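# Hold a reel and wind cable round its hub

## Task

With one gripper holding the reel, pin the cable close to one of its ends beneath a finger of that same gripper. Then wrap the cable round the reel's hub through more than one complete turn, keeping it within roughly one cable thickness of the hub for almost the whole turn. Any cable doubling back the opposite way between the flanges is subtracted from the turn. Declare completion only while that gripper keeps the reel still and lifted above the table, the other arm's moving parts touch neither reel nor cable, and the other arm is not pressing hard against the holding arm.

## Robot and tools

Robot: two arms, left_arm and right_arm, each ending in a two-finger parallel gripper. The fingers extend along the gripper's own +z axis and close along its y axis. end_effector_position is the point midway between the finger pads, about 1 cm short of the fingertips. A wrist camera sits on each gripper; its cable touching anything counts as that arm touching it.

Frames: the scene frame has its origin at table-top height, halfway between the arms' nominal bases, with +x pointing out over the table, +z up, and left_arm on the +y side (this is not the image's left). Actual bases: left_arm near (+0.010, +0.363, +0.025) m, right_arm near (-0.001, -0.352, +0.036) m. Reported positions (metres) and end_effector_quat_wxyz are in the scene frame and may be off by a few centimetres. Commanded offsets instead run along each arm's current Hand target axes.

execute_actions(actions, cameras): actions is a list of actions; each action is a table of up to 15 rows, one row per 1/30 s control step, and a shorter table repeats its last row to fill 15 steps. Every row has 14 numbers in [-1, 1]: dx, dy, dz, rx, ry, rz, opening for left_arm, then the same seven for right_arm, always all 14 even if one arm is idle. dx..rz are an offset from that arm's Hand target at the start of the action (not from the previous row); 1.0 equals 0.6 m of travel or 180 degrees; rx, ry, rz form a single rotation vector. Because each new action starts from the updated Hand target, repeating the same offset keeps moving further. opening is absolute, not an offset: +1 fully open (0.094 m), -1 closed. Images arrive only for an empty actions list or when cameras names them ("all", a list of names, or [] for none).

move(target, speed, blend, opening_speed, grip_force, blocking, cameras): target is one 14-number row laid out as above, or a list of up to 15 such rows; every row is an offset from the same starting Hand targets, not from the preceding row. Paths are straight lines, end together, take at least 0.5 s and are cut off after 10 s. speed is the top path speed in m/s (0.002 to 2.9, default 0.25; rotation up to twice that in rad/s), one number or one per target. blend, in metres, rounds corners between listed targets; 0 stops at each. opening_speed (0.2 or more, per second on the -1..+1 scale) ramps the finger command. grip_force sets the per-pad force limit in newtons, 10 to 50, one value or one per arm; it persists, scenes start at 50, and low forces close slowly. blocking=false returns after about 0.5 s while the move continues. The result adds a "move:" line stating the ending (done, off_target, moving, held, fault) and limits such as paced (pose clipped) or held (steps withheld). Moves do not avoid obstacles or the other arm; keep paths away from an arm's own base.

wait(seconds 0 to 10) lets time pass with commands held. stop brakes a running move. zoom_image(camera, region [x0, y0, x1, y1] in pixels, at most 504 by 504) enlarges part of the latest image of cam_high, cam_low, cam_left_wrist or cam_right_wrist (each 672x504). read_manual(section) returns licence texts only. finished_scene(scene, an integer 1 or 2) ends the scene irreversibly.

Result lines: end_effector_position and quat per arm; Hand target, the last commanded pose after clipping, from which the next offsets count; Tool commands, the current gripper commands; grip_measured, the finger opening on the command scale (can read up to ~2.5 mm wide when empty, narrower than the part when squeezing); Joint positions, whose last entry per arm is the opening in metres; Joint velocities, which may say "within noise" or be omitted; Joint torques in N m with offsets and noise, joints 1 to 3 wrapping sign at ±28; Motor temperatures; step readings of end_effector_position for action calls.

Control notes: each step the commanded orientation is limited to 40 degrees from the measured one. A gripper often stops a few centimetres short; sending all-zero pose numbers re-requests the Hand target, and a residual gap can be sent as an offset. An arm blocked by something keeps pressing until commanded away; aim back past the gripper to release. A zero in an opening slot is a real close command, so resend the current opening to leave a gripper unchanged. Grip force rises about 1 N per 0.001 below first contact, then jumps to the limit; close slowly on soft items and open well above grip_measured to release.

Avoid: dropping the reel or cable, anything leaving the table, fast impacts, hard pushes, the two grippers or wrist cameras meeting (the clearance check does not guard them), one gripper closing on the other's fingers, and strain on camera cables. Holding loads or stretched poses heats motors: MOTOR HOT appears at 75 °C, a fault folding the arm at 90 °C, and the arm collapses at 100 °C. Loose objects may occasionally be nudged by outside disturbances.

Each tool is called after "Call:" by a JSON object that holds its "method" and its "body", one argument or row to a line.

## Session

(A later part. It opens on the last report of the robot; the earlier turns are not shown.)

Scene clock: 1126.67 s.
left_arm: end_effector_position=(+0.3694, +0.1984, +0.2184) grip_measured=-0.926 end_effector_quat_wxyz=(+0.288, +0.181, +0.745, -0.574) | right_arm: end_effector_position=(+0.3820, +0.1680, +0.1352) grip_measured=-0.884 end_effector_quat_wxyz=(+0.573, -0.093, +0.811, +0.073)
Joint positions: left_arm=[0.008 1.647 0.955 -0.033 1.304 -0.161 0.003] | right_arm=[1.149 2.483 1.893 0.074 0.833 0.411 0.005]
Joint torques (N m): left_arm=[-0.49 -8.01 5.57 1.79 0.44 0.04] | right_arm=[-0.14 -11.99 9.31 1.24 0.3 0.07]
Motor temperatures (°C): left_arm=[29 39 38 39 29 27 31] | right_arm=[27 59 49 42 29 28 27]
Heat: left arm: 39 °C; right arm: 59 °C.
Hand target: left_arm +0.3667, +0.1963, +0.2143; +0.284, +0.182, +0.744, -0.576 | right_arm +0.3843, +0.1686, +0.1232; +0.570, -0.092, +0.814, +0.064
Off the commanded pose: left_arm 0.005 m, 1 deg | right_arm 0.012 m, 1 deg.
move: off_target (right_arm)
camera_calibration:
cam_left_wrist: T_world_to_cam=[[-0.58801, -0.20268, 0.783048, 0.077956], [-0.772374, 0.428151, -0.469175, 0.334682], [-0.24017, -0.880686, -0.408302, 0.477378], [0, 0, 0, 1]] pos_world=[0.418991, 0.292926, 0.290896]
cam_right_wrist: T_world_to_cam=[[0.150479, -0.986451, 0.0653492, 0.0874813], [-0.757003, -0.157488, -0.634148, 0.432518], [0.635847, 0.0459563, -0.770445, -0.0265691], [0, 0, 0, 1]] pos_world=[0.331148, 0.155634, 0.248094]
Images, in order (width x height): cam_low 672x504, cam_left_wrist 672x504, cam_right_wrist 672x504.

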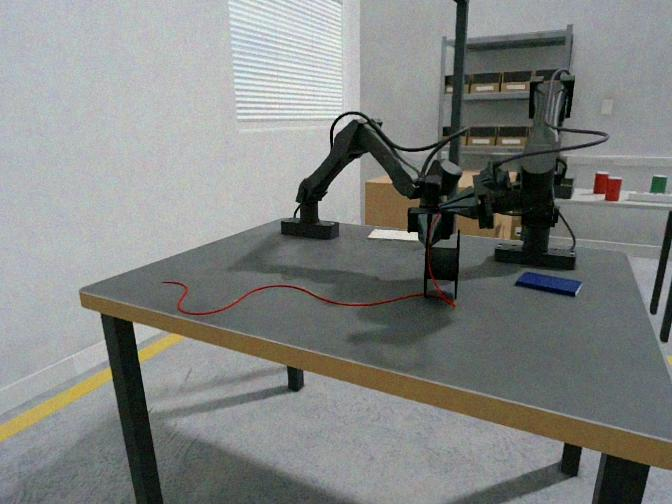

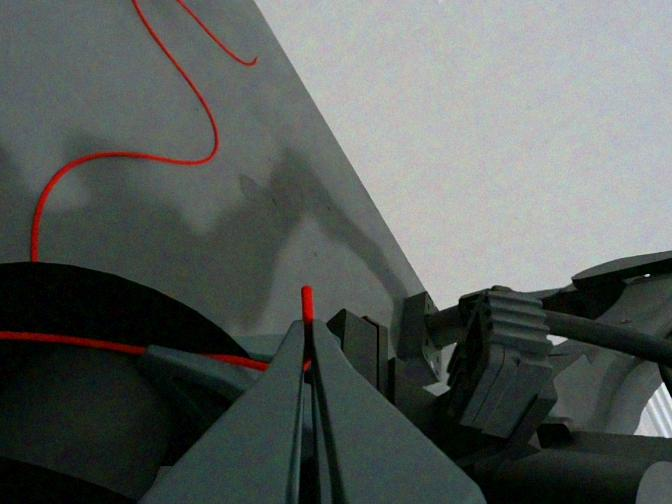

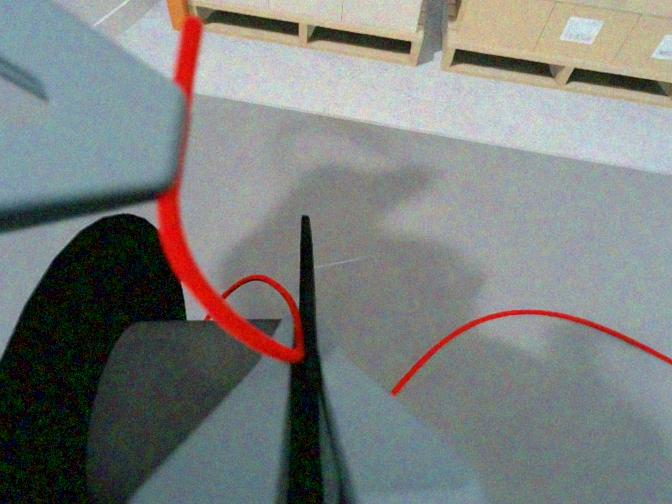

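Call:
{"method": "move", "body": {
  "target": [
    [0,0,0,0,0,0,-0.6,0,0,0,0,0,0,-1],
    [0,0,-0.2,0,0,0,-0.6,0,0,0,0,0,0,-1]
  ],
  "speed": 0.12,
  "opening_speed": 0.4,
  "cameras": ["cam_low","cam_left_wrist","cam_right_wrist"]
}}

Call:
{"method": "zoom_image", "body": {
  "camera": "cam_right_wrist",
  "region": [130, 150, 430, 450]
}}

Call:
{"method": "zoom_image", "body": {
  "camera": "cam_low",
  "region": [380, 170, 500, 320]
}}

Scene clock: 1151.53 s.
left_arm: end_effector_position=(+0.3361, +0.3116, +0.2338) grip_measured=-0.601 end_effector_quat_wxyz=(+0.292, +0.153, +0.764, -0.555) | right_arm: end_effector_position=(+0.3820, +0.1680, +0.1352) grip_measured=-0.884 end_effector_quat_wxyz=(+0.573, -0.093, +0.811, +0.073)
Joint positions: left_arm=[0.384 1.836 1.341 -1.556 1.328 1.175 0.019] | right_arm=[1.149 2.483 1.893 0.074 0.833 0.411 0.005]
Joint torques (N m): left_arm=[-0.53 -7.69 7.02 0.07 0.63 0.2] | right_arm=[-0.2 -12.07 9.36 1.27 0.32 0.06]
Motor temperatures (°C): left_arm=[29 39 38 39 29 27 31] | right_arm=[27 59 48 43 29 28 28]
Heat: left arm: 39 °C; right arm: 59 °C.
Hand target: left_arm +0.3411, +0.3117, +0.2352; +0.284, +0.182, +0.745, -0.576 | right_arm +0.3843, +0.1686, +0.1232; +0.570, -0.092, +0.814, +0.064
Off the commanded pose: left_arm 0.005 m, 5 deg | right_arm 0.012 m, 1 deg.
joint sent to its limit (left arm) — joint 4 (wrist pitch), lower limit. The joint targets are off in orientation, not in position.
move: off_target (left_arm, right_arm)
camera_calibration:
cam_left_wrist: T_world_to_cam=[[-0.549697, -0.265376, 0.792091, 0.0737879], [-0.811999, 0.392434, -0.432034, 0.283476], [-0.196192, -0.880665, -0.431205, 0.565977], [0, 0, 0, 1]] pos_world=[0.381784, 0.406771, 0.308077]
cam_right_wrist: T_world_to_cam=[[0.150479, -0.986451, 0.0653492, 0.0874813], [-0.757003, -0.157488, -0.634148, 0.432518], [0.635847, 0.0459563, -0.770445, -0.0265691], [0, 0, 0, 1]] pos_world=[0.331148, 0.155634, 0.248094]
Images, in order (width x height): cam_low 672x504, cam_left_wrist 672x504, cam_right_wrist 672x504.

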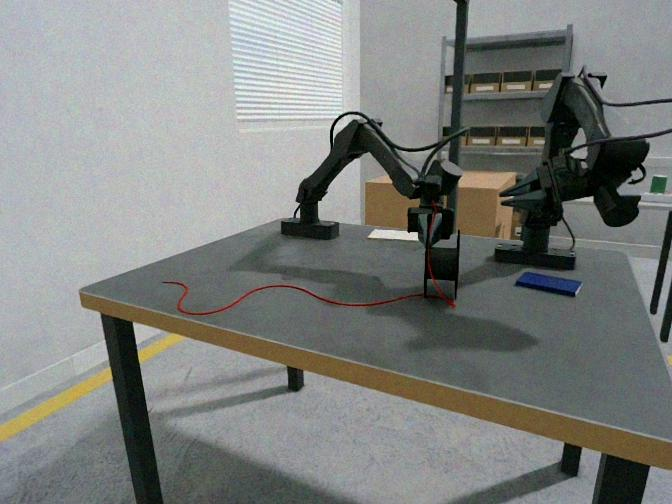

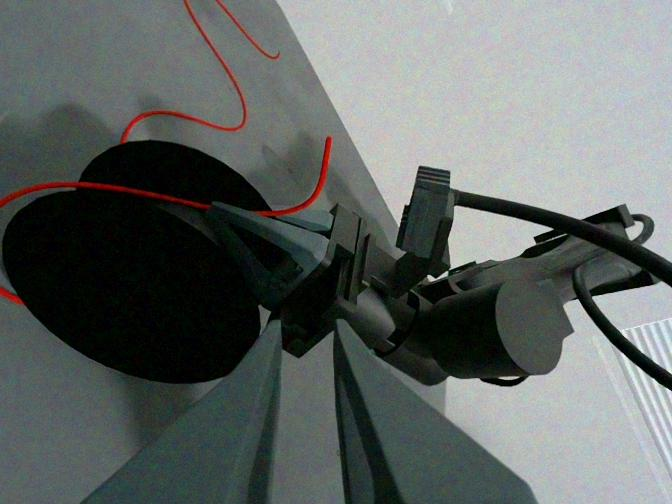

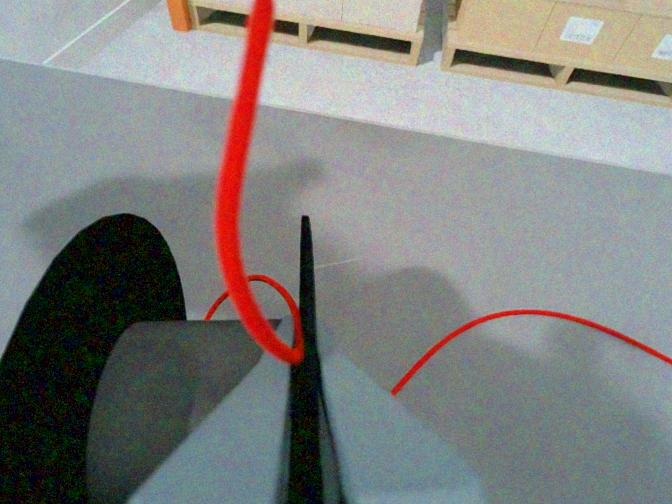

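Scaled by 1.680 from the camera's 672x504 image, which has a finer 960x720 frame.

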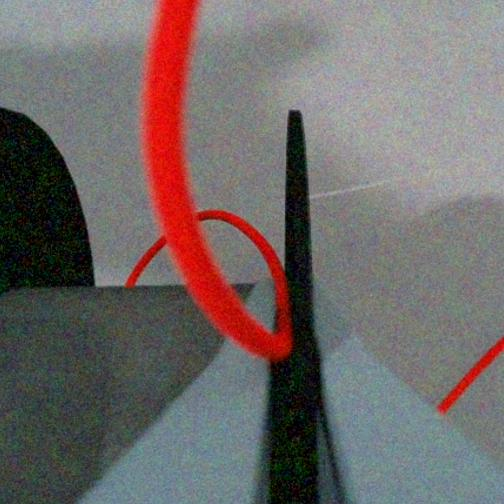

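Scaled by 3.360 from the camera's 672x504 image, which has a finer 960x720 frame.

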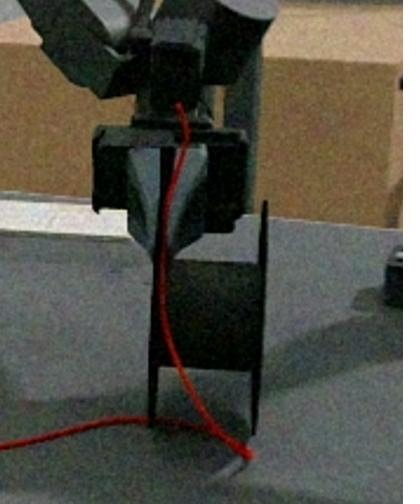

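Call:
{"method": "move", "body": {
  "target": [-0.054,-0.29,0.0643,-0.118,-0.1176,0.2583,-0.6,0,0,0,0,0,0,-1],
  "speed": 0.2
}}

Scene clock: 1210.73 s.
left_arm: end_effector_position=(+0.2704, +0.2303, +0.3880) grip_measured=-0.601 end_effector_quat_wxyz=(+0.643, +0.299, +0.638, -0.301) | right_arm: end_effector_position=(+0.3820, +0.1680, +0.1352) grip_measured=-0.884 end_effector_quat_wxyz=(+0.573, -0.093, +0.811, +0.073)
Joint positions: left_arm=[0.019 0.765 0.762 0.016 0.912 -0.011 0.019] | right_arm=[1.149 2.483 1.893 0.074 0.833 0.411 0.005]
Joint torques (N m): left_arm=[-0.57 -1.03 5.46 2.21 -0.08 0.11] | right_arm=[-0.08 -11.96 9.26 1.28 0.28 0.08]
Motor temperatures (°C): left_arm=[29 38 39 36 30 27 29] | right_arm=[27 58 47 43 29 28 29]
Heat: left arm: 39 °C; right arm: 58 °C.
Hand target: left_arm +0.2703, +0.2295, +0.3802; +0.641, +0.299, +0.641, -0.299 | right_arm +0.3843, +0.1686, +0.1232; +0.570, -0.092, +0.814, +0.064
Off the commanded pose: left_arm 0.008 m, 0 deg | right_arm 0.012 m, 1 deg.
move: off_target (right_arm)

Call:
{"method": "move", "body": {
  "target": [
    [0,0,0,0,0,0,-0.6,-0.2193,0,-0.0798,0,0,0,-1],
    [0,0,0,0,0,0,-0.6,-0.5802,-0.3462,-0.3398,-0.1487,-0.1089,-0.0265,-1]
  ],
  "speed": 0.2,
  "blend": [0.05,0],
  "cameras": ["all"]
}}

Scene clock: 1223.73 s.
left_arm: end_effector_position=(+0.2704, +0.2302, +0.3880) grip_measured=-0.601 end_effector_quat_wxyz=(+0.643, +0.299, +0.638, -0.301) | right_arm: end_effector_position=(+0.3674, -0.0451, +0.4674) grip_measured=-0.885 end_effector_quat_wxyz=(+0.618, -0.257, +0.710, +0.220)
Joint positions: left_arm=[0.019 0.765 0.762 0.016 0.911 -0.011 0.019] | right_arm=[0.702 1.471 1.573 -0.241 0.007 -0.004 0.005]
Joint torques (N m): left_arm=[-0.54 -1.11 5.57 2.2 -0.09 0.1] | right_arm=[-0.14 -8.92 11.32 2.25 -0.08 0.03]
Motor temperatures (°C): left_arm=[29 36 39 39 29 27 29] | right_arm=[27 58 48 45 29 28 29]
Heat: left arm: 39 °C; right arm: 58 °C.
Hand target: left_arm +0.2702, +0.2294, +0.3803; +0.641, +0.299, +0.641, -0.299 | right_arm +0.3597, -0.0499, +0.5199; +0.665, -0.242, +0.664, +0.241
Off the commanded pose: left_arm 0.008 m, 0 deg | right_arm 0.053 m, 8 deg.
move: off_target (right_arm)
camera_calibration:
cam_left_wrist: T_world_to_cam=[[-0.811637, -0.583244, 0.0327478, 0.332561], [-0.309965, 0.382471, -0.870424, 0.365391], [0.495144, -0.716618, -0.491213, 0.346485], [0, 0, 0, 1]] pos_world=[0.211616, 0.30251, 0.477353]
cam_right_wrist: T_world_to_cam=[[0.555418, -0.829123, 0.0637724, -0.283222], [-0.495898, -0.391802, -0.774968, 0.557896], [0.66753, 0.398806, -0.628774, 0.186434], [0, 0, 0, 1]] pos_world=[0.309516, -0.0905917, 0.567639]

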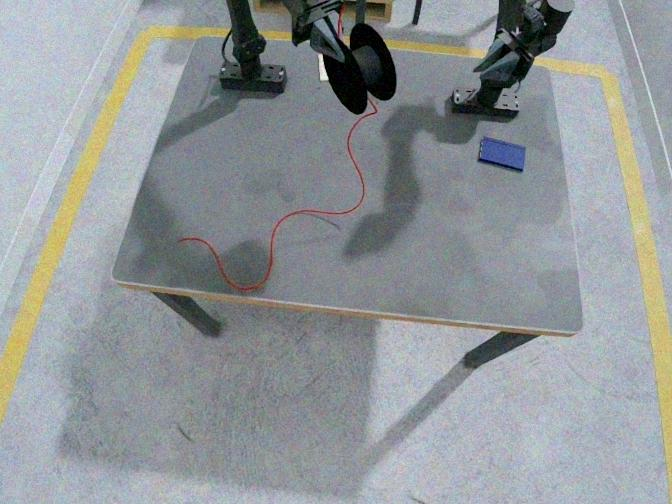

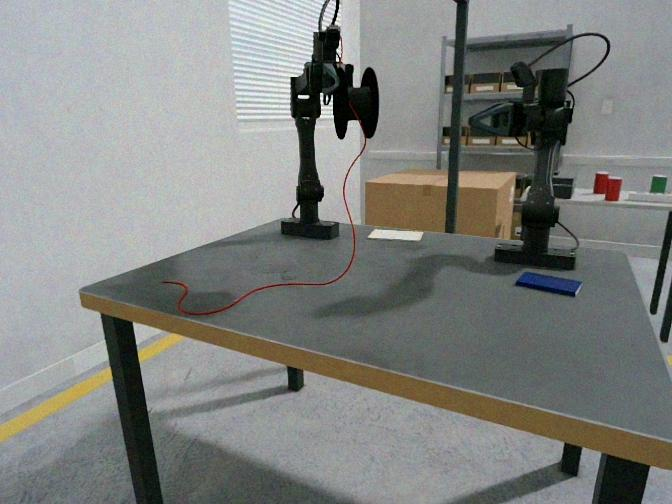

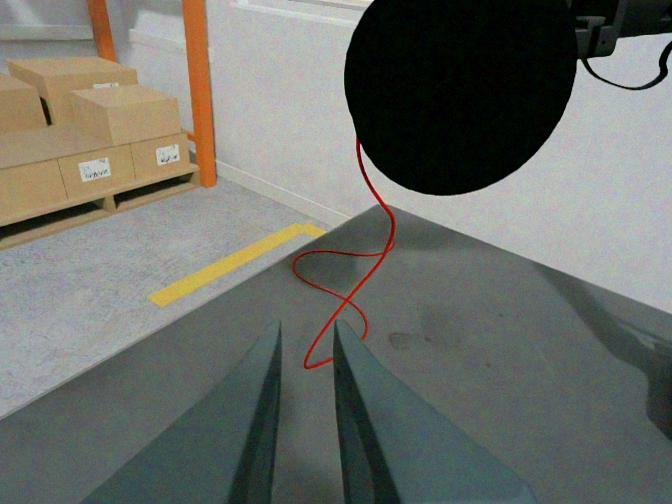

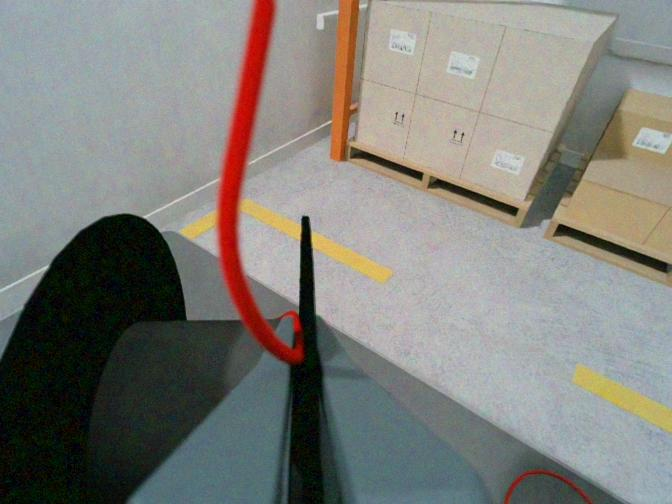

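Call:
{"method": "move", "body": {
  "target": [0.3588,-0.084,0.211,0,0,0,0,0,0,0,0,0,0,-1],
  "speed": 0.2,
  "cameras": ["all"]
}}

Scene clock: 1262.43 s.
left_arm: end_effector_position=(+0.3146, +0.0999, +0.1681) grip_measured=-0.002 end_effector_quat_wxyz=(+0.640, +0.301, +0.640, -0.301) | right_arm: end_effector_position=(+0.3674, -0.0451, +0.4674) grip_measured=-0.885 end_effector_quat_wxyz=(+0.618, -0.257, +0.710, +0.220)
Joint positions: left_arm=[-0.6 1.742 0.3 1.441 0.295 0 0.047] | right_arm=[0.702 1.471 1.573 -0.241 0.007 -0.004 0.005]
Joint torques (N m): left_arm=[-0.72 -5.04 3.36 2.66 -0.13 0] | right_arm=[-0.12 -8.8 11.52 2.28 -0.09 0.02]
Motor temperatures (°C): left_arm=[29 34 39 42 29 27 29] | right_arm=[27 50 49 52 29 28 30]
Heat: left arm: 42 °C; right arm: 52 °C.
Hand target: left_arm +0.3130, +0.0999, +0.1651; +0.641, +0.299, +0.641, -0.299 | right_arm +0.3597, -0.0499, +0.5199; +0.665, -0.242, +0.664, +0.241
Off the commanded pose: left_arm 0.003 m, 0 deg | right_arm 0.053 m, 8 deg.
move: off_target (right_arm)
camera_calibration:
cam_left_wrist: T_world_to_cam=[[-0.813397, -0.580705, 0.0341583, 0.299712], [-0.314292, 0.389302, -0.865832, 0.237462], [0.489494, -0.715001, -0.499168, 0.126031], [0, 0, 0, 1]] pos_world=[0.256726, 0.171712, 0.258275]
cam_right_wrist: T_world_to_cam=[[0.555795, -0.82887, 0.0637594, -0.283308], [-0.495731, -0.392023, -0.774963, 0.557822], [0.667339, 0.399113, -0.628782, 0.186524], [0, 0, 0, 1]] pos_world=[0.309516, -0.0905907, 0.567639]

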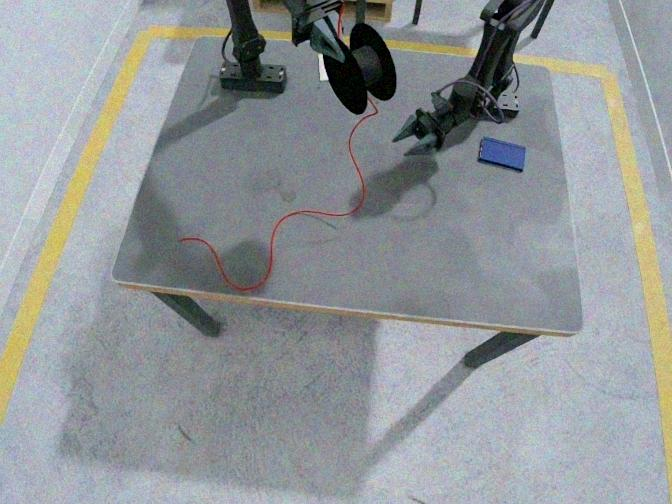

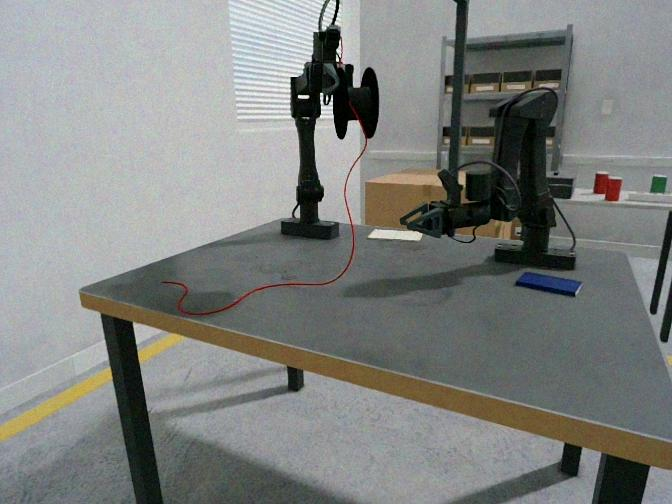

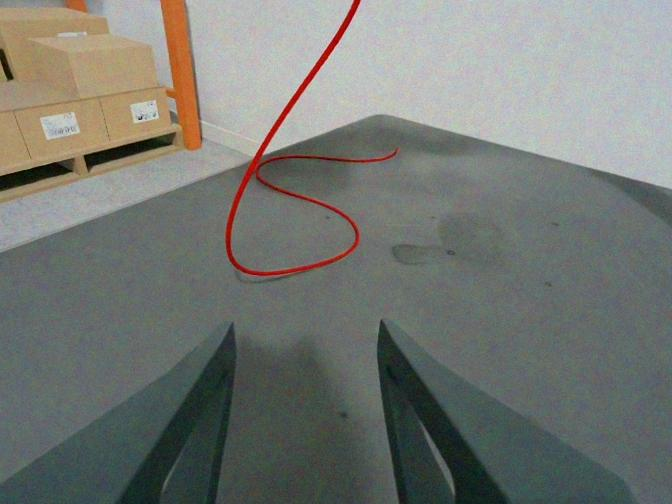

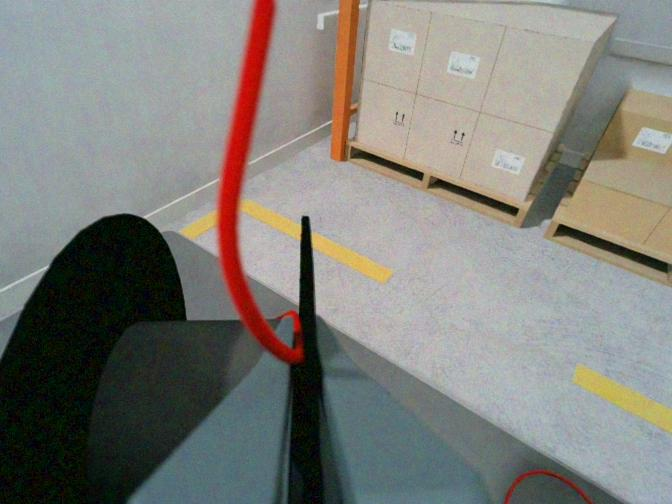

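Call:
{"method": "move", "body": {
  "target": [0.0483,0.0708,0.1167,0,0,0,0.2,0,0,0,0,0,0,-1],
  "speed": 0.15,
  "cameras": ["cam_high","cam_left_wrist"]
}}

Scene clock: 1300.07 s.
left_arm: end_effector_position=(+0.3870, +0.0736, +0.1376) grip_measured=+0.198 end_effector_quat_wxyz=(+0.638, +0.299, +0.643, -0.299) | right_arm: end_effector_position=(+0.3674, -0.0451, +0.4674) grip_measured=-0.885 end_effector_quat_wxyz=(+0.618, -0.257, +0.710, +0.220)
Joint positions: left_arm=[-0.544 2.061 0.602 1.452 0.347 0 0.056] | right_arm=[0.702 1.471 1.573 -0.241 0.007 -0.004 0.005]
Joint torques (N m): left_arm=[0.47 -7.84 5.03 2.56 0.03 0] | right_arm=[0.02 -8.62 11.41 2.28 -0.11 0.01]
Motor temperatures (°C): left_arm=[29 35 38 44 29 27 28] | right_arm=[27 47 50 56 29 28 30]
Heat: left arm: 44 °C; right arm: 56 °C.
Hand target: left_arm +0.3905, +0.0735, +0.1360; +0.641, +0.299, +0.641, -0.299 | right_arm +0.3597, -0.0499, +0.5199; +0.665, -0.242, +0.664, +0.241
Off the commanded pose: left_arm 0.004 m, 0 deg | right_arm 0.053 m, 8 deg.
move: off_target (right_arm)
camera_calibration:
cam_left_wrist: T_world_to_cam=[[-0.810048, -0.585178, 0.0372578, 0.342969], [-0.321719, 0.390427, -0.862591, 0.246352], [0.490223, -0.710727, -0.504528, 0.0568218], [0, 0, 0, 1]] pos_world=[0.329222, 0.1449, 0.228391]
Images, in order (width x height): cam_high 672x504, cam_left_wrist 672x504.

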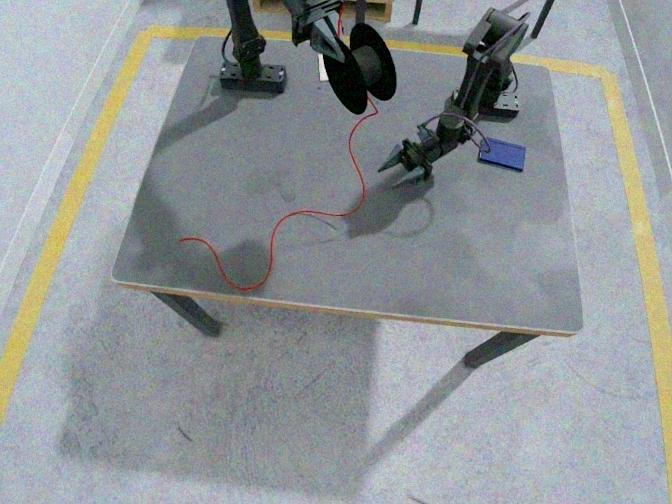

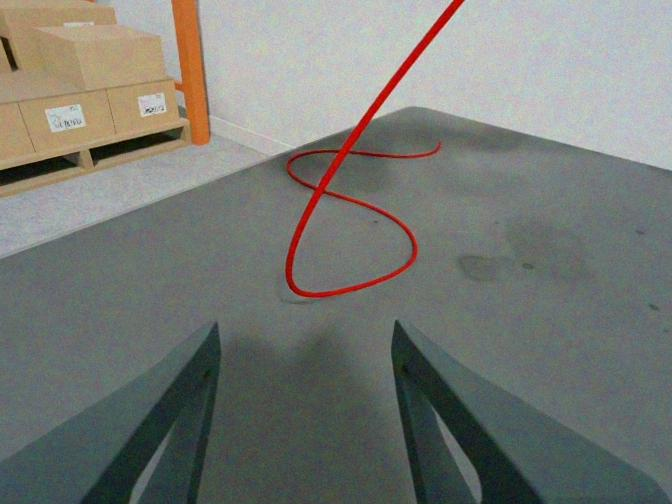

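Call:
{"method": "move", "body": {
  "target": [0.0,0.0117,0.126,0,0,0,0.2,0,0,0,0,0,0,-1],
  "speed": 0.12,
  "cameras": ["cam_left_wrist"]
}}

Scene clock: 1310.43 s.
left_arm: end_effector_position=(+0.4409, +0.0240, +0.1490) grip_measured=+0.198 end_effector_quat_wxyz=(+0.651, +0.300, +0.629, -0.303) | right_arm: end_effector_position=(+0.3674, -0.0451, +0.4674) grip_measured=-0.885 end_effector_quat_wxyz=(+0.618, -0.257, +0.710, +0.220)
Joint positions: left_arm=[-0.583 2.193 0.922 1.303 0.314 0 0.056] | right_arm=[0.702 1.471 1.573 -0.241 0.007 -0.004 0.005]
Joint torques (N m): left_arm=[-0.42 -9.58 6.38 2.2 -0.12 -0.02] | right_arm=[0.03 -8.76 11.48 2.27 -0.08 0.01]
Motor temperatures (°C): left_arm=[29 35 38 46 28 27 28] | right_arm=[27 47 50 57 29 28 30]
Heat: left arm: 46 °C; right arm: 57 °C.
Hand target: left_arm +0.4444, +0.0200, +0.1361; +0.641, +0.299, +0.641, -0.299 | right_arm +0.3597, -0.0499, +0.5199; +0.665, -0.242, +0.664, +0.241
Off the commanded pose: left_arm 0.014 m, 2 deg | right_arm 0.053 m, 8 deg.
move: off_target (left_arm, right_arm)
camera_calibration:
cam_left_wrist: T_world_to_cam=[[-0.814842, -0.579256, 0.0222589, 0.361393], [-0.290146, 0.374305, -0.880745, 0.282113], [0.501845, -0.724126, -0.473068, -0.00872472], [0, 0, 0, 1]] pos_world=[0.380711, 0.0974252, 0.236298]
Images, in order (width x height): cam_left_wrist 672x504.

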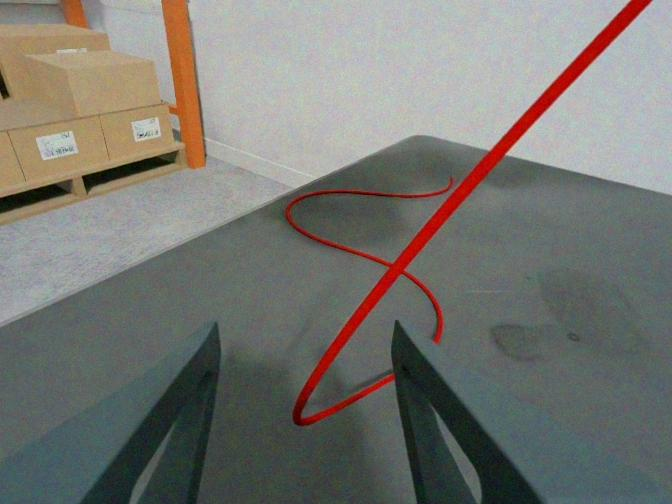

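Call:
{"method": "move", "body": {
  "target": [
    [0.022,-0.008,0.014,0,0,0,0.2,0,0,0,0,0,0,-1],
    [0.022,-0.008,0.014,0,0,0,-1,0,0,0,0,0,0,-1]
  ],
  "speed": 0.1,
  "opening_speed": 0.6,
  "cameras": ["cam_left_wrist","cam_low"]
}}

Scene clock: 1321.47 s.
left_arm: end_effector_position=(+0.4437, +0.0138, +0.1308) grip_measured=-0.916 end_effector_quat_wxyz=(+0.643, +0.300, +0.636, -0.302) | right_arm: end_effector_position=(+0.3674, -0.0451, +0.4674) grip_measured=-0.885 end_effector_quat_wxyz=(+0.618, -0.257, +0.710, +0.220)
Joint positions: left_arm=[-0.602 2.255 0.96 1.305 0.295 -0.001 0.004] | right_arm=[0.702 1.471 1.573 -0.241 0.007 -0.004 0.005]
Joint torques (N m): left_arm=[-0.53 -10.15 6.16 2.41 -0.14 0.01] | right_arm=[-0.1 -8.83 11.4 2.25 -0.09 0]
Motor temperatures (°C): left_arm=[29 35 38 45 28 27 28] | right_arm=[27 47 50 58 29 28 30]
Heat: left arm: 45 °C; right arm: 58 °C.
Hand target: left_arm +0.4462, +0.0106, +0.1230; +0.641, +0.299, +0.641, -0.299 | right_arm +0.3597, -0.0499, +0.5199; +0.665, -0.242, +0.664, +0.241
Off the commanded pose: left_arm 0.009 m, 1 deg | right_arm 0.053 m, 8 deg.
move: off_target (right_arm)
camera_calibration:
cam_left_wrist: T_world_to_cam=[[-0.814099, -0.579893, 0.0310982, 0.356739], [-0.30678, 0.383978, -0.870889, 0.276642], [0.493082, -0.71853, -0.490495, -0.0199415], [0, 0, 0, 1]] pos_world=[0.385122, 0.0863175, 0.22005]
Images, in order (width x height): cam_low 672x504, cam_left_wrist 672x504.

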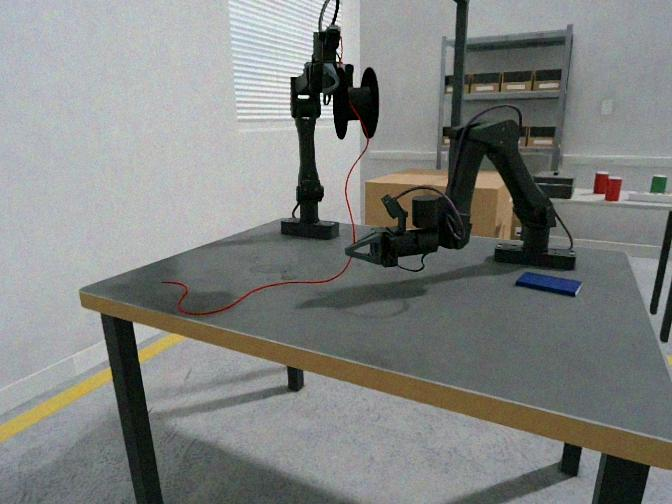

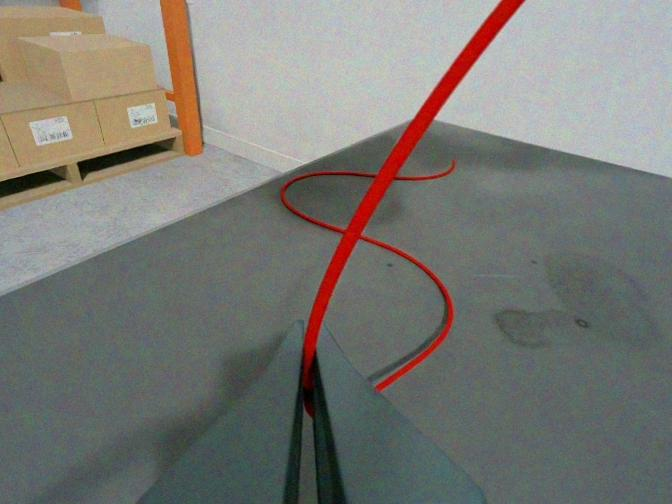

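Call:
{"method": "move", "body": {
  "target": [
    [-0.037,-0.061,-0.218,0,0,0,-1,0,0,0,0,0,0,-1],
    [-0.105,-0.307,-0.226,0,0,0,-1,0,0,0,0,0,0,-1],
    [-0.255,-0.466,-0.226,0,0,0,-1,0,0,0,0,0,0,-1],
    [-0.45,-0.519,-0.226,0,0,0,-1,0,0,0,0,0,0,-1]
  ],
  "speed": 0.2,
  "blend": [0.03,0.03,0.03,0],
  "cameras": ["all"]
}}

Scene clock: 1377.40 s.
left_arm: end_effector_position=(+0.1225, -0.0863, +0.3835) grip_measured=-0.917 end_effector_quat_wxyz=(+0.642, +0.306, +0.640, -0.290) | right_arm: end_effector_position=(+0.3673, -0.0450, +0.4673) grip_measured=-0.885 end_effector_quat_wxyz=(+0.618, -0.257, +0.710, +0.220)
Joint positions: left_arm=[-1.603 1.453 1.135 0.309 -0.715 0.014 0.004] | right_arm=[0.702 1.471 1.573 -0.242 0.007 -0.004 0.005]
Joint torques (N m): left_arm=[-0.42 -8.03 9.35 2.08 -0.1 -0.16] | right_arm=[-0.13 -8.68 11.49 2.26 -0.06 0.01]
Motor temperatures (°C): left_arm=[29 36 38 46 28 27 30] | right_arm=[27 46 51 63 29 28 31]
Heat: left arm: 46 °C; right arm: 63 °C.
Hand target: left_arm +0.1205, -0.0854, +0.3931; +0.641, +0.299, +0.641, -0.299 | right_arm +0.3597, -0.0500, +0.5198; +0.665, -0.242, +0.664, +0.241
Off the commanded pose: left_arm 0.010 m, 1 deg | right_arm 0.053 m, 8 deg.
move: off_target (right_arm)
camera_calibration:
cam_left_wrist: T_world_to_cam=[[-0.809239, -0.587318, 0.0137513, 0.0347072], [-0.307325, 0.403268, -0.861932, 0.434864], [0.500683, -0.701735, -0.506838, 0.19718], [0, 0, 0, 1]] pos_world=[0.0630063, -0.0166144, 0.474284]
cam_right_wrist: T_world_to_cam=[[0.556077, -0.828683, 0.0637488, -0.283365], [-0.495845, -0.392329, -0.774736, 0.557623], [0.667021, 0.399203, -0.629063, 0.186727], [0, 0, 0, 1]] pos_world=[0.309516, -0.0905901, 0.567538]

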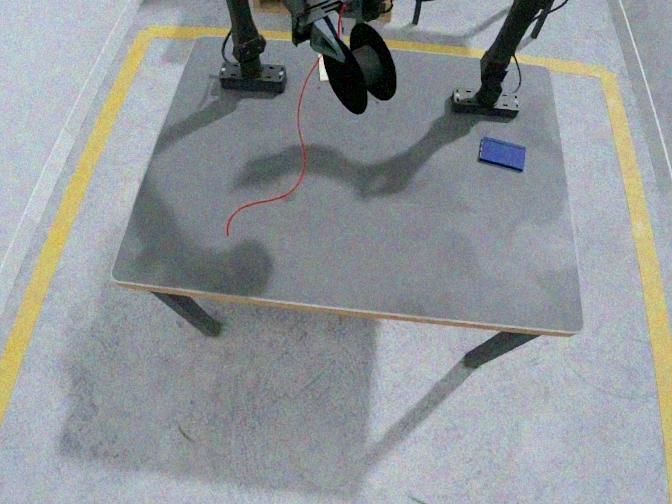

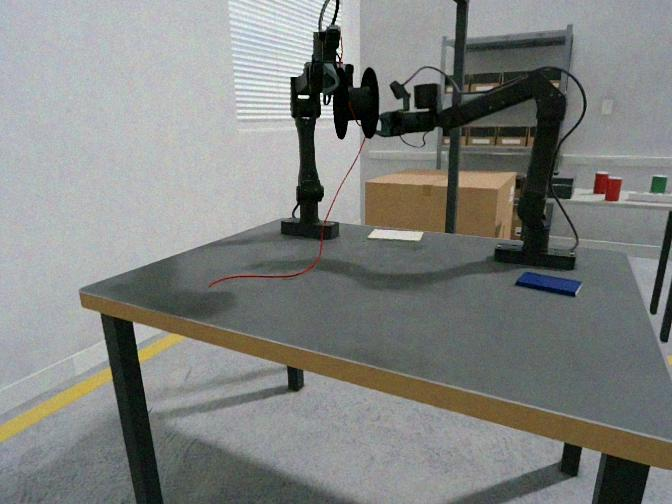

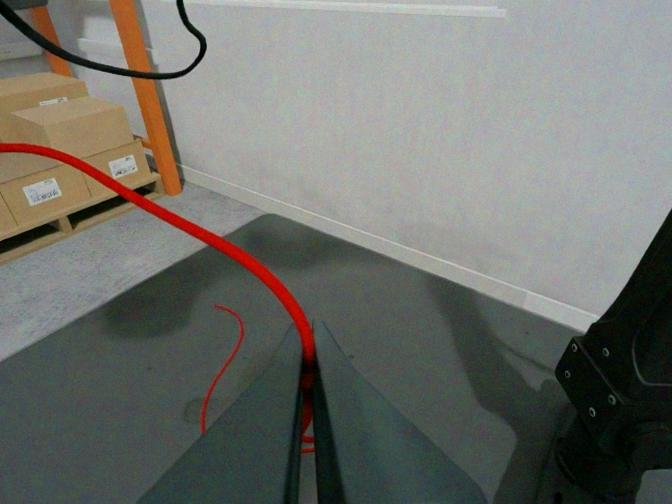

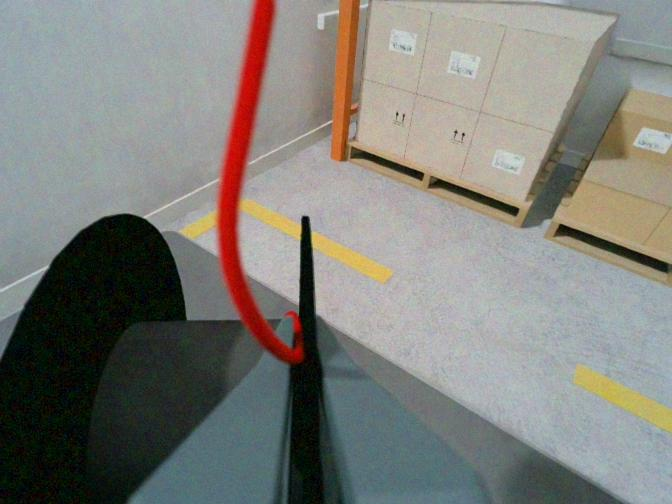

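Call:
{"method": "zoom_image", "body": {
  "camera": "cam_low",
  "region": [280, 20, 440, 180]
}}

Call:
{"method": "zoom_image", "body": {
  "camera": "cam_high",
  "region": [270, 0, 430, 120]
}}

Scaled by 3.150 from the camera's 672x504 image, which has a finer 960x720 frame.

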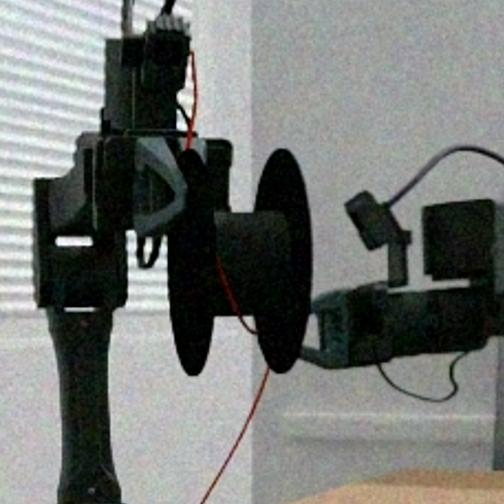

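Scaled by 3.150 from the camera's 672x504 image, which has a finer 960x720 frame.

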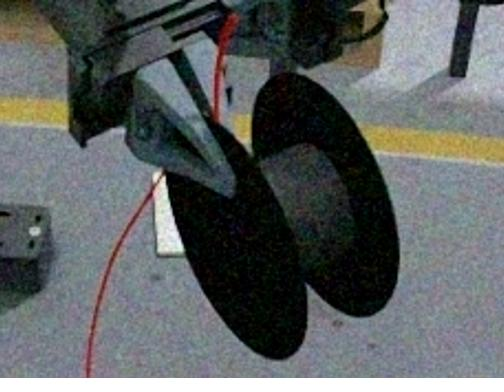

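Call:
{"method": "move", "body": {
  "target": [
    [-0.178,0.048,0,0,0,0,-1,0,0,0,0,0,0,-1],
    [-0.325,0.149,0,0,0,0,-1,0,0,0,0,0,0,-1],
    [-0.37,0.313,0,0,0,0,-1,0,0,0,0,0,0,-1],
    [-0.325,0.458,0,0,0,0,-1,0,0,0,0,0,0,-1],
    [-0.228,0.541,0.008,0,0,0,-1,0,0,0,0,0,0,-1],
    [-0.123,0.574,0.017,0,0,0,-1,0,0,0,0,0,0,-1]
  ],
  "speed": 0.2,
  "blend": [0.03,0.03,0.03,0.03,0.03,0],
  "cameras": ["all"]
}}

Call:
{"method": "zoom_image", "body": {
  "camera": "cam_low",
  "region": [280, 20, 440, 180]
}}

Call:
{"method": "zoom_image", "body": {
  "camera": "cam_high",
  "region": [270, 0, 430, 120]
}}

Scene clock: 1398.90 s.
left_arm: end_effector_position=(+0.3946, +0.1246, +0.4661) grip_measured=-0.917 end_effector_quat_wxyz=(+0.640, +0.300, +0.642, -0.298) | right_arm: end_effector_position=(+0.3670, -0.0446, +0.4673) grip_measured=-0.885 end_effector_quat_wxyz=(+0.618, -0.258, +0.709, +0.221)
Joint positions: left_arm=[-0.376 1.389 1.407 -0.022 0.513 0.003 0.004] | right_arm=[0.702 1.471 1.573 -0.242 0.003 -0.004 0.005]
Joint torques (N m): left_arm=[0.64 -8.13 6.22 2.41 0.08 -0.04] | right_arm=[-0.2 -8.96 11.38 2.28 -0.06 0.03]
Motor temperatures (°C): left_arm=[29 36 39 47 28 27 30] | right_arm=[27 45 51 65 29 28 31]
Heat: left arm: 47 °C; right arm: 65 °C.
Hand target: left_arm +0.3910, +0.1281, +0.4666; +0.641, +0.299, +0.641, -0.299 | right_arm +0.3597, -0.0500, +0.5199; +0.665, -0.242, +0.664, +0.241
Off the commanded pose: left_arm 0.005 m, 0 deg | right_arm 0.053 m, 8 deg.
move: off_target (right_arm)
camera_calibration:
cam_left_wrist: T_world_to_cam=[[-0.809766, -0.585795, 0.0335232, 0.368378], [-0.318063, 0.390223, -0.864038, 0.511474], [0.493068, -0.710331, -0.502309, 0.252831], [0, 0, 0, 1]] pos_world=[0.336317, 0.195799, 0.556583]
cam_right_wrist: T_world_to_cam=[[0.558623, -0.826998, 0.063363, -0.283499], [-0.49487, -0.393632, -0.774698, 0.557164], [0.665616, 0.401407, -0.629148, 0.18746], [0, 0, 0, 1]] pos_world=[0.309316, -0.0903832, 0.567537]

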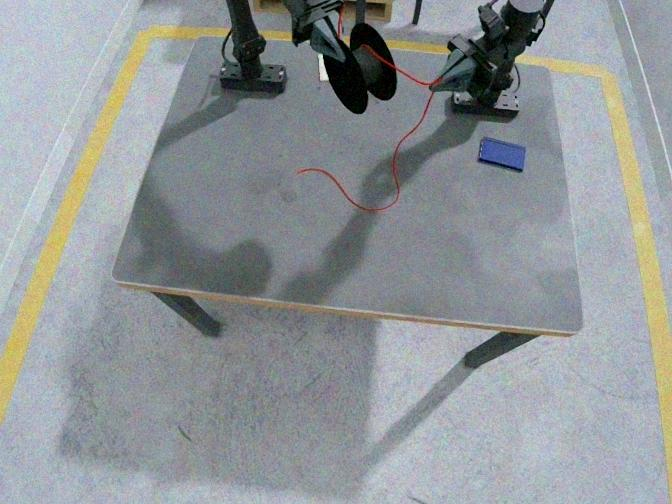

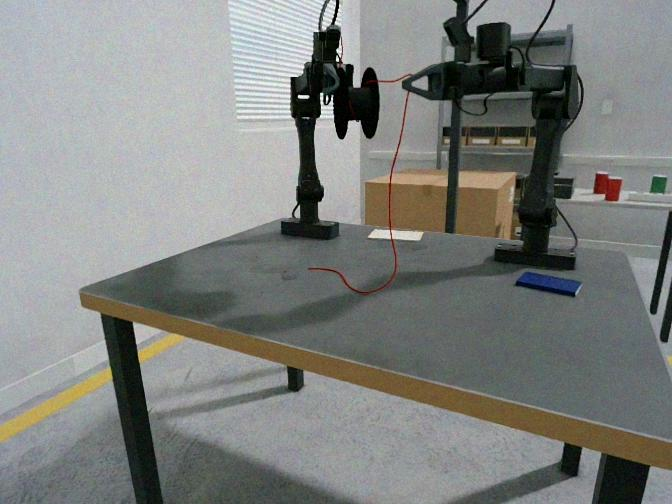

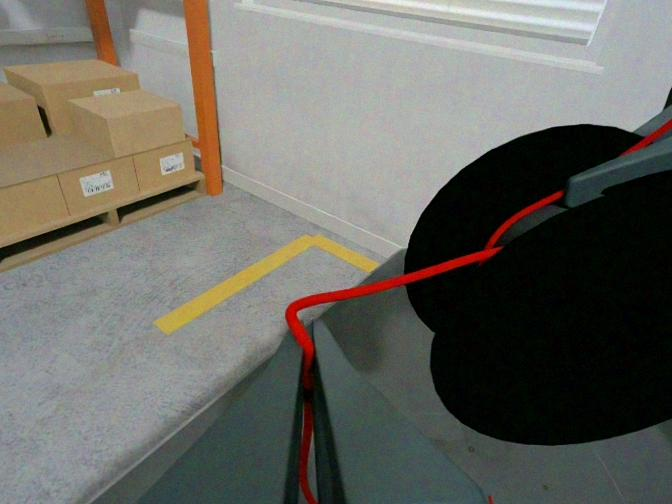

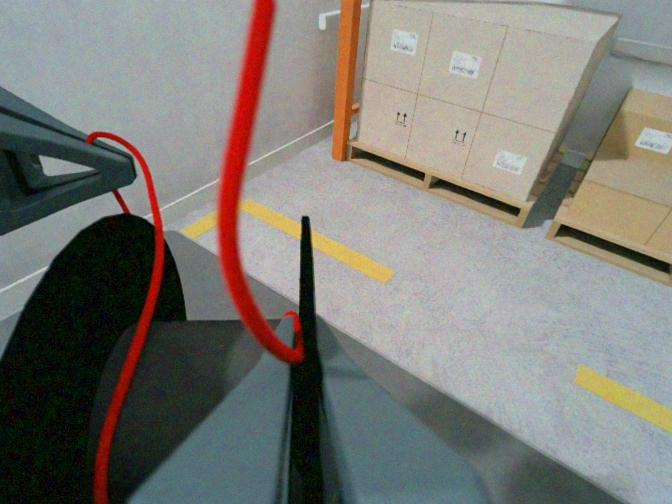

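Scaled by 3.150 from the camera's 672x504 image, which has a finer 960x720 frame.

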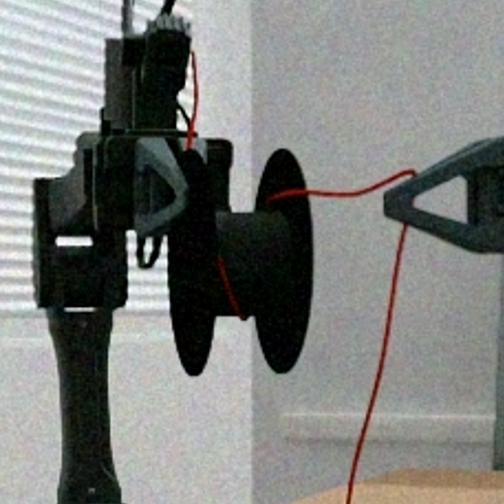

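Scaled by 3.150 from the camera's 672x504 image, which has a finer 960x720 frame.

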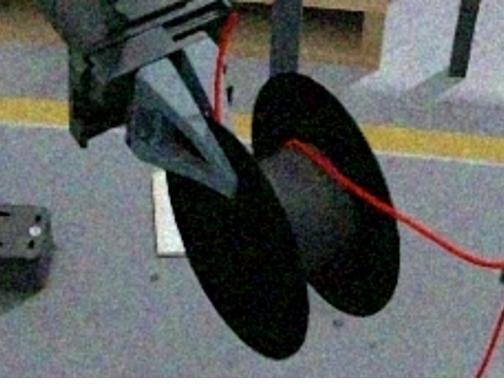

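Call:
{"method": "move", "body": {
  "target": [
    [0.112,0,0.083,0,0,0,-1,0,0,0,0,0,0,-1],
    [0.195,-0.06,0.108,0,0,0,-1,0,0,0,0,0,0,-1]
  ],
  "speed": 0.15,
  "blend": [0.02,0],
  "cameras": ["all"]
}}

Call:
{"method": "zoom_image", "body": {
  "camera": "cam_low",
  "region": [280, 20, 440, 180]
}}

Call:
{"method": "zoom_image", "body": {
  "camera": "cam_high",
  "region": [270, 0, 430, 120]
}}

Scene clock: 1417.47 s.
left_arm: end_effector_position=(+0.4026, +0.0558, +0.3631) grip_measured=-0.917 end_effector_quat_wxyz=(+0.649, +0.302, +0.629, -0.302) | right_arm: end_effector_position=(+0.3670, -0.0446, +0.4672) grip_measured=-0.885 end_effector_quat_wxyz=(+0.617, -0.258, +0.709, +0.221)
Joint positions: left_arm=[-0.562 1.522 1.081 0.468 0.338 0.003 0.004] | right_arm=[0.702 1.471 1.573 -0.242 0.003 -0.004 0.005]
Joint torques (N m): left_arm=[-0.2 -7.19 6.16 2.41 -0.15 -0.06] | right_arm=[0.08 -8.7 11.36 2.26 -0.09 0.05]
Motor temperatures (°C): left_arm=[29 37 39 47 28 27 30] | right_arm=[27 45 51 66 29 28 31]
Heat: left arm: 47 °C; right arm: 66 °C.
Hand target: left_arm +0.4049, +0.0552, +0.3498; +0.641, +0.299, +0.641, -0.299 | right_arm +0.3597, -0.0500, +0.5199; +0.665, -0.242, +0.664, +0.241
Off the commanded pose: left_arm 0.014 m, 2 deg | right_arm 0.053 m, 8 deg.
move: off_target (left_arm, right_arm)
camera_calibration:
cam_left_wrist: T_world_to_cam=[[-0.816522, -0.576961, 0.0202016, 0.345114], [-0.290147, 0.379864, -0.878361, 0.446436], [0.499106, -0.723062, -0.477571, 0.137464], [0, 0, 0, 1]] pos_world=[0.342716, 0.128927, 0.450809]
cam_right_wrist: T_world_to_cam=[[0.558647, -0.826985, 0.0633206, -0.283398], [-0.495126, -0.393768, -0.774466, 0.557137], [0.665405, 0.401301, -0.629439, 0.18764], [0, 0, 0, 1]] pos_world=[0.309316, -0.0902833, 0.567536]

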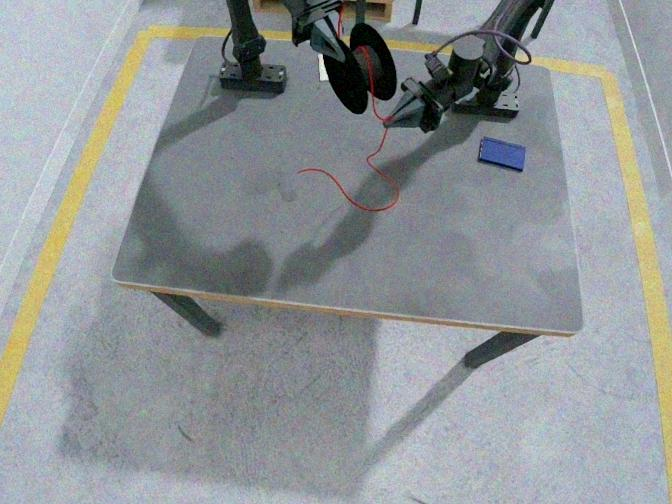

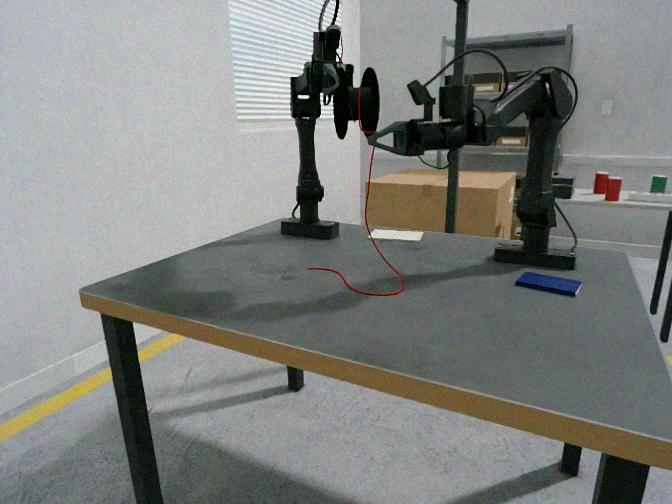

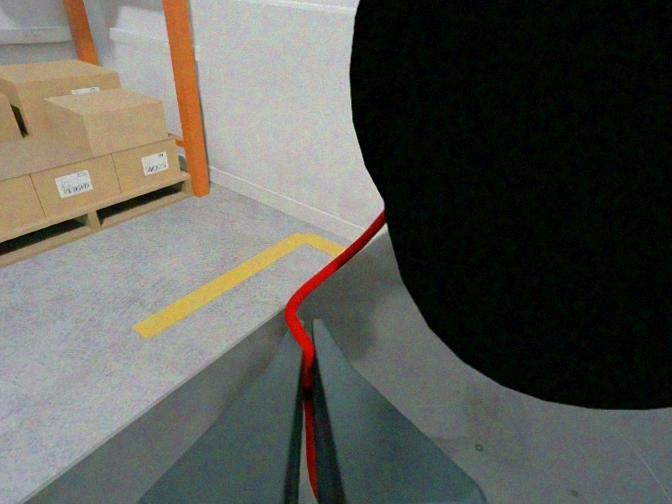

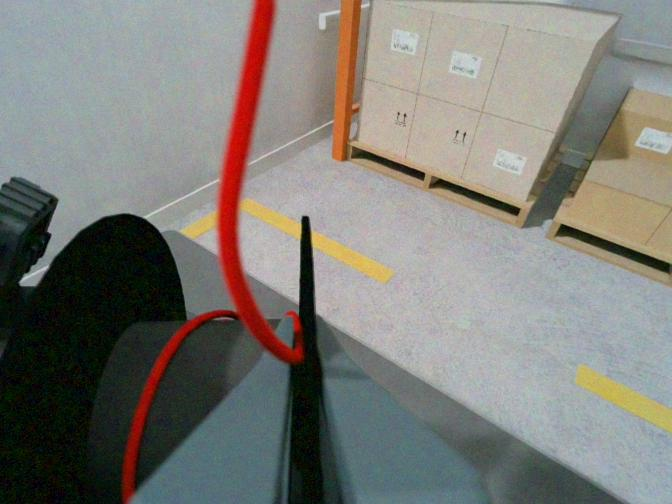

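Scaled by 3.150 from the camera's 672x504 image, which has a finer 960x720 frame.

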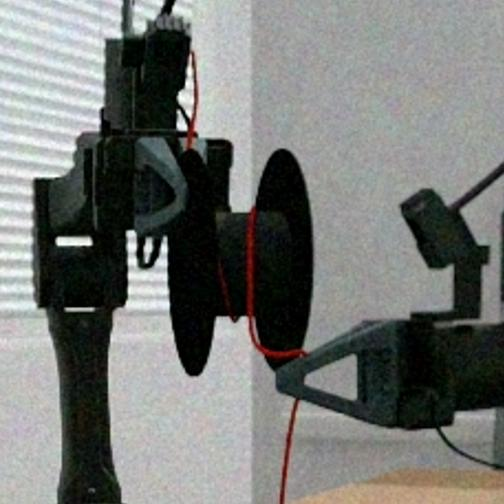

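Scaled by 3.150 from the camera's 672x504 image, which has a finer 960x720 frame.

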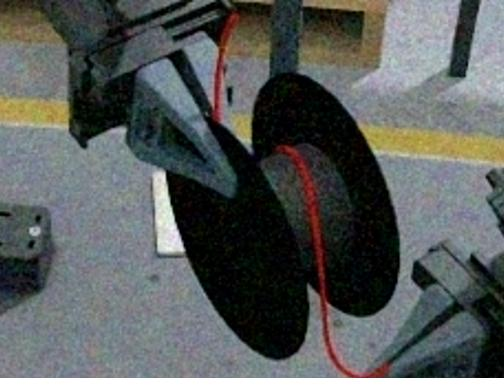

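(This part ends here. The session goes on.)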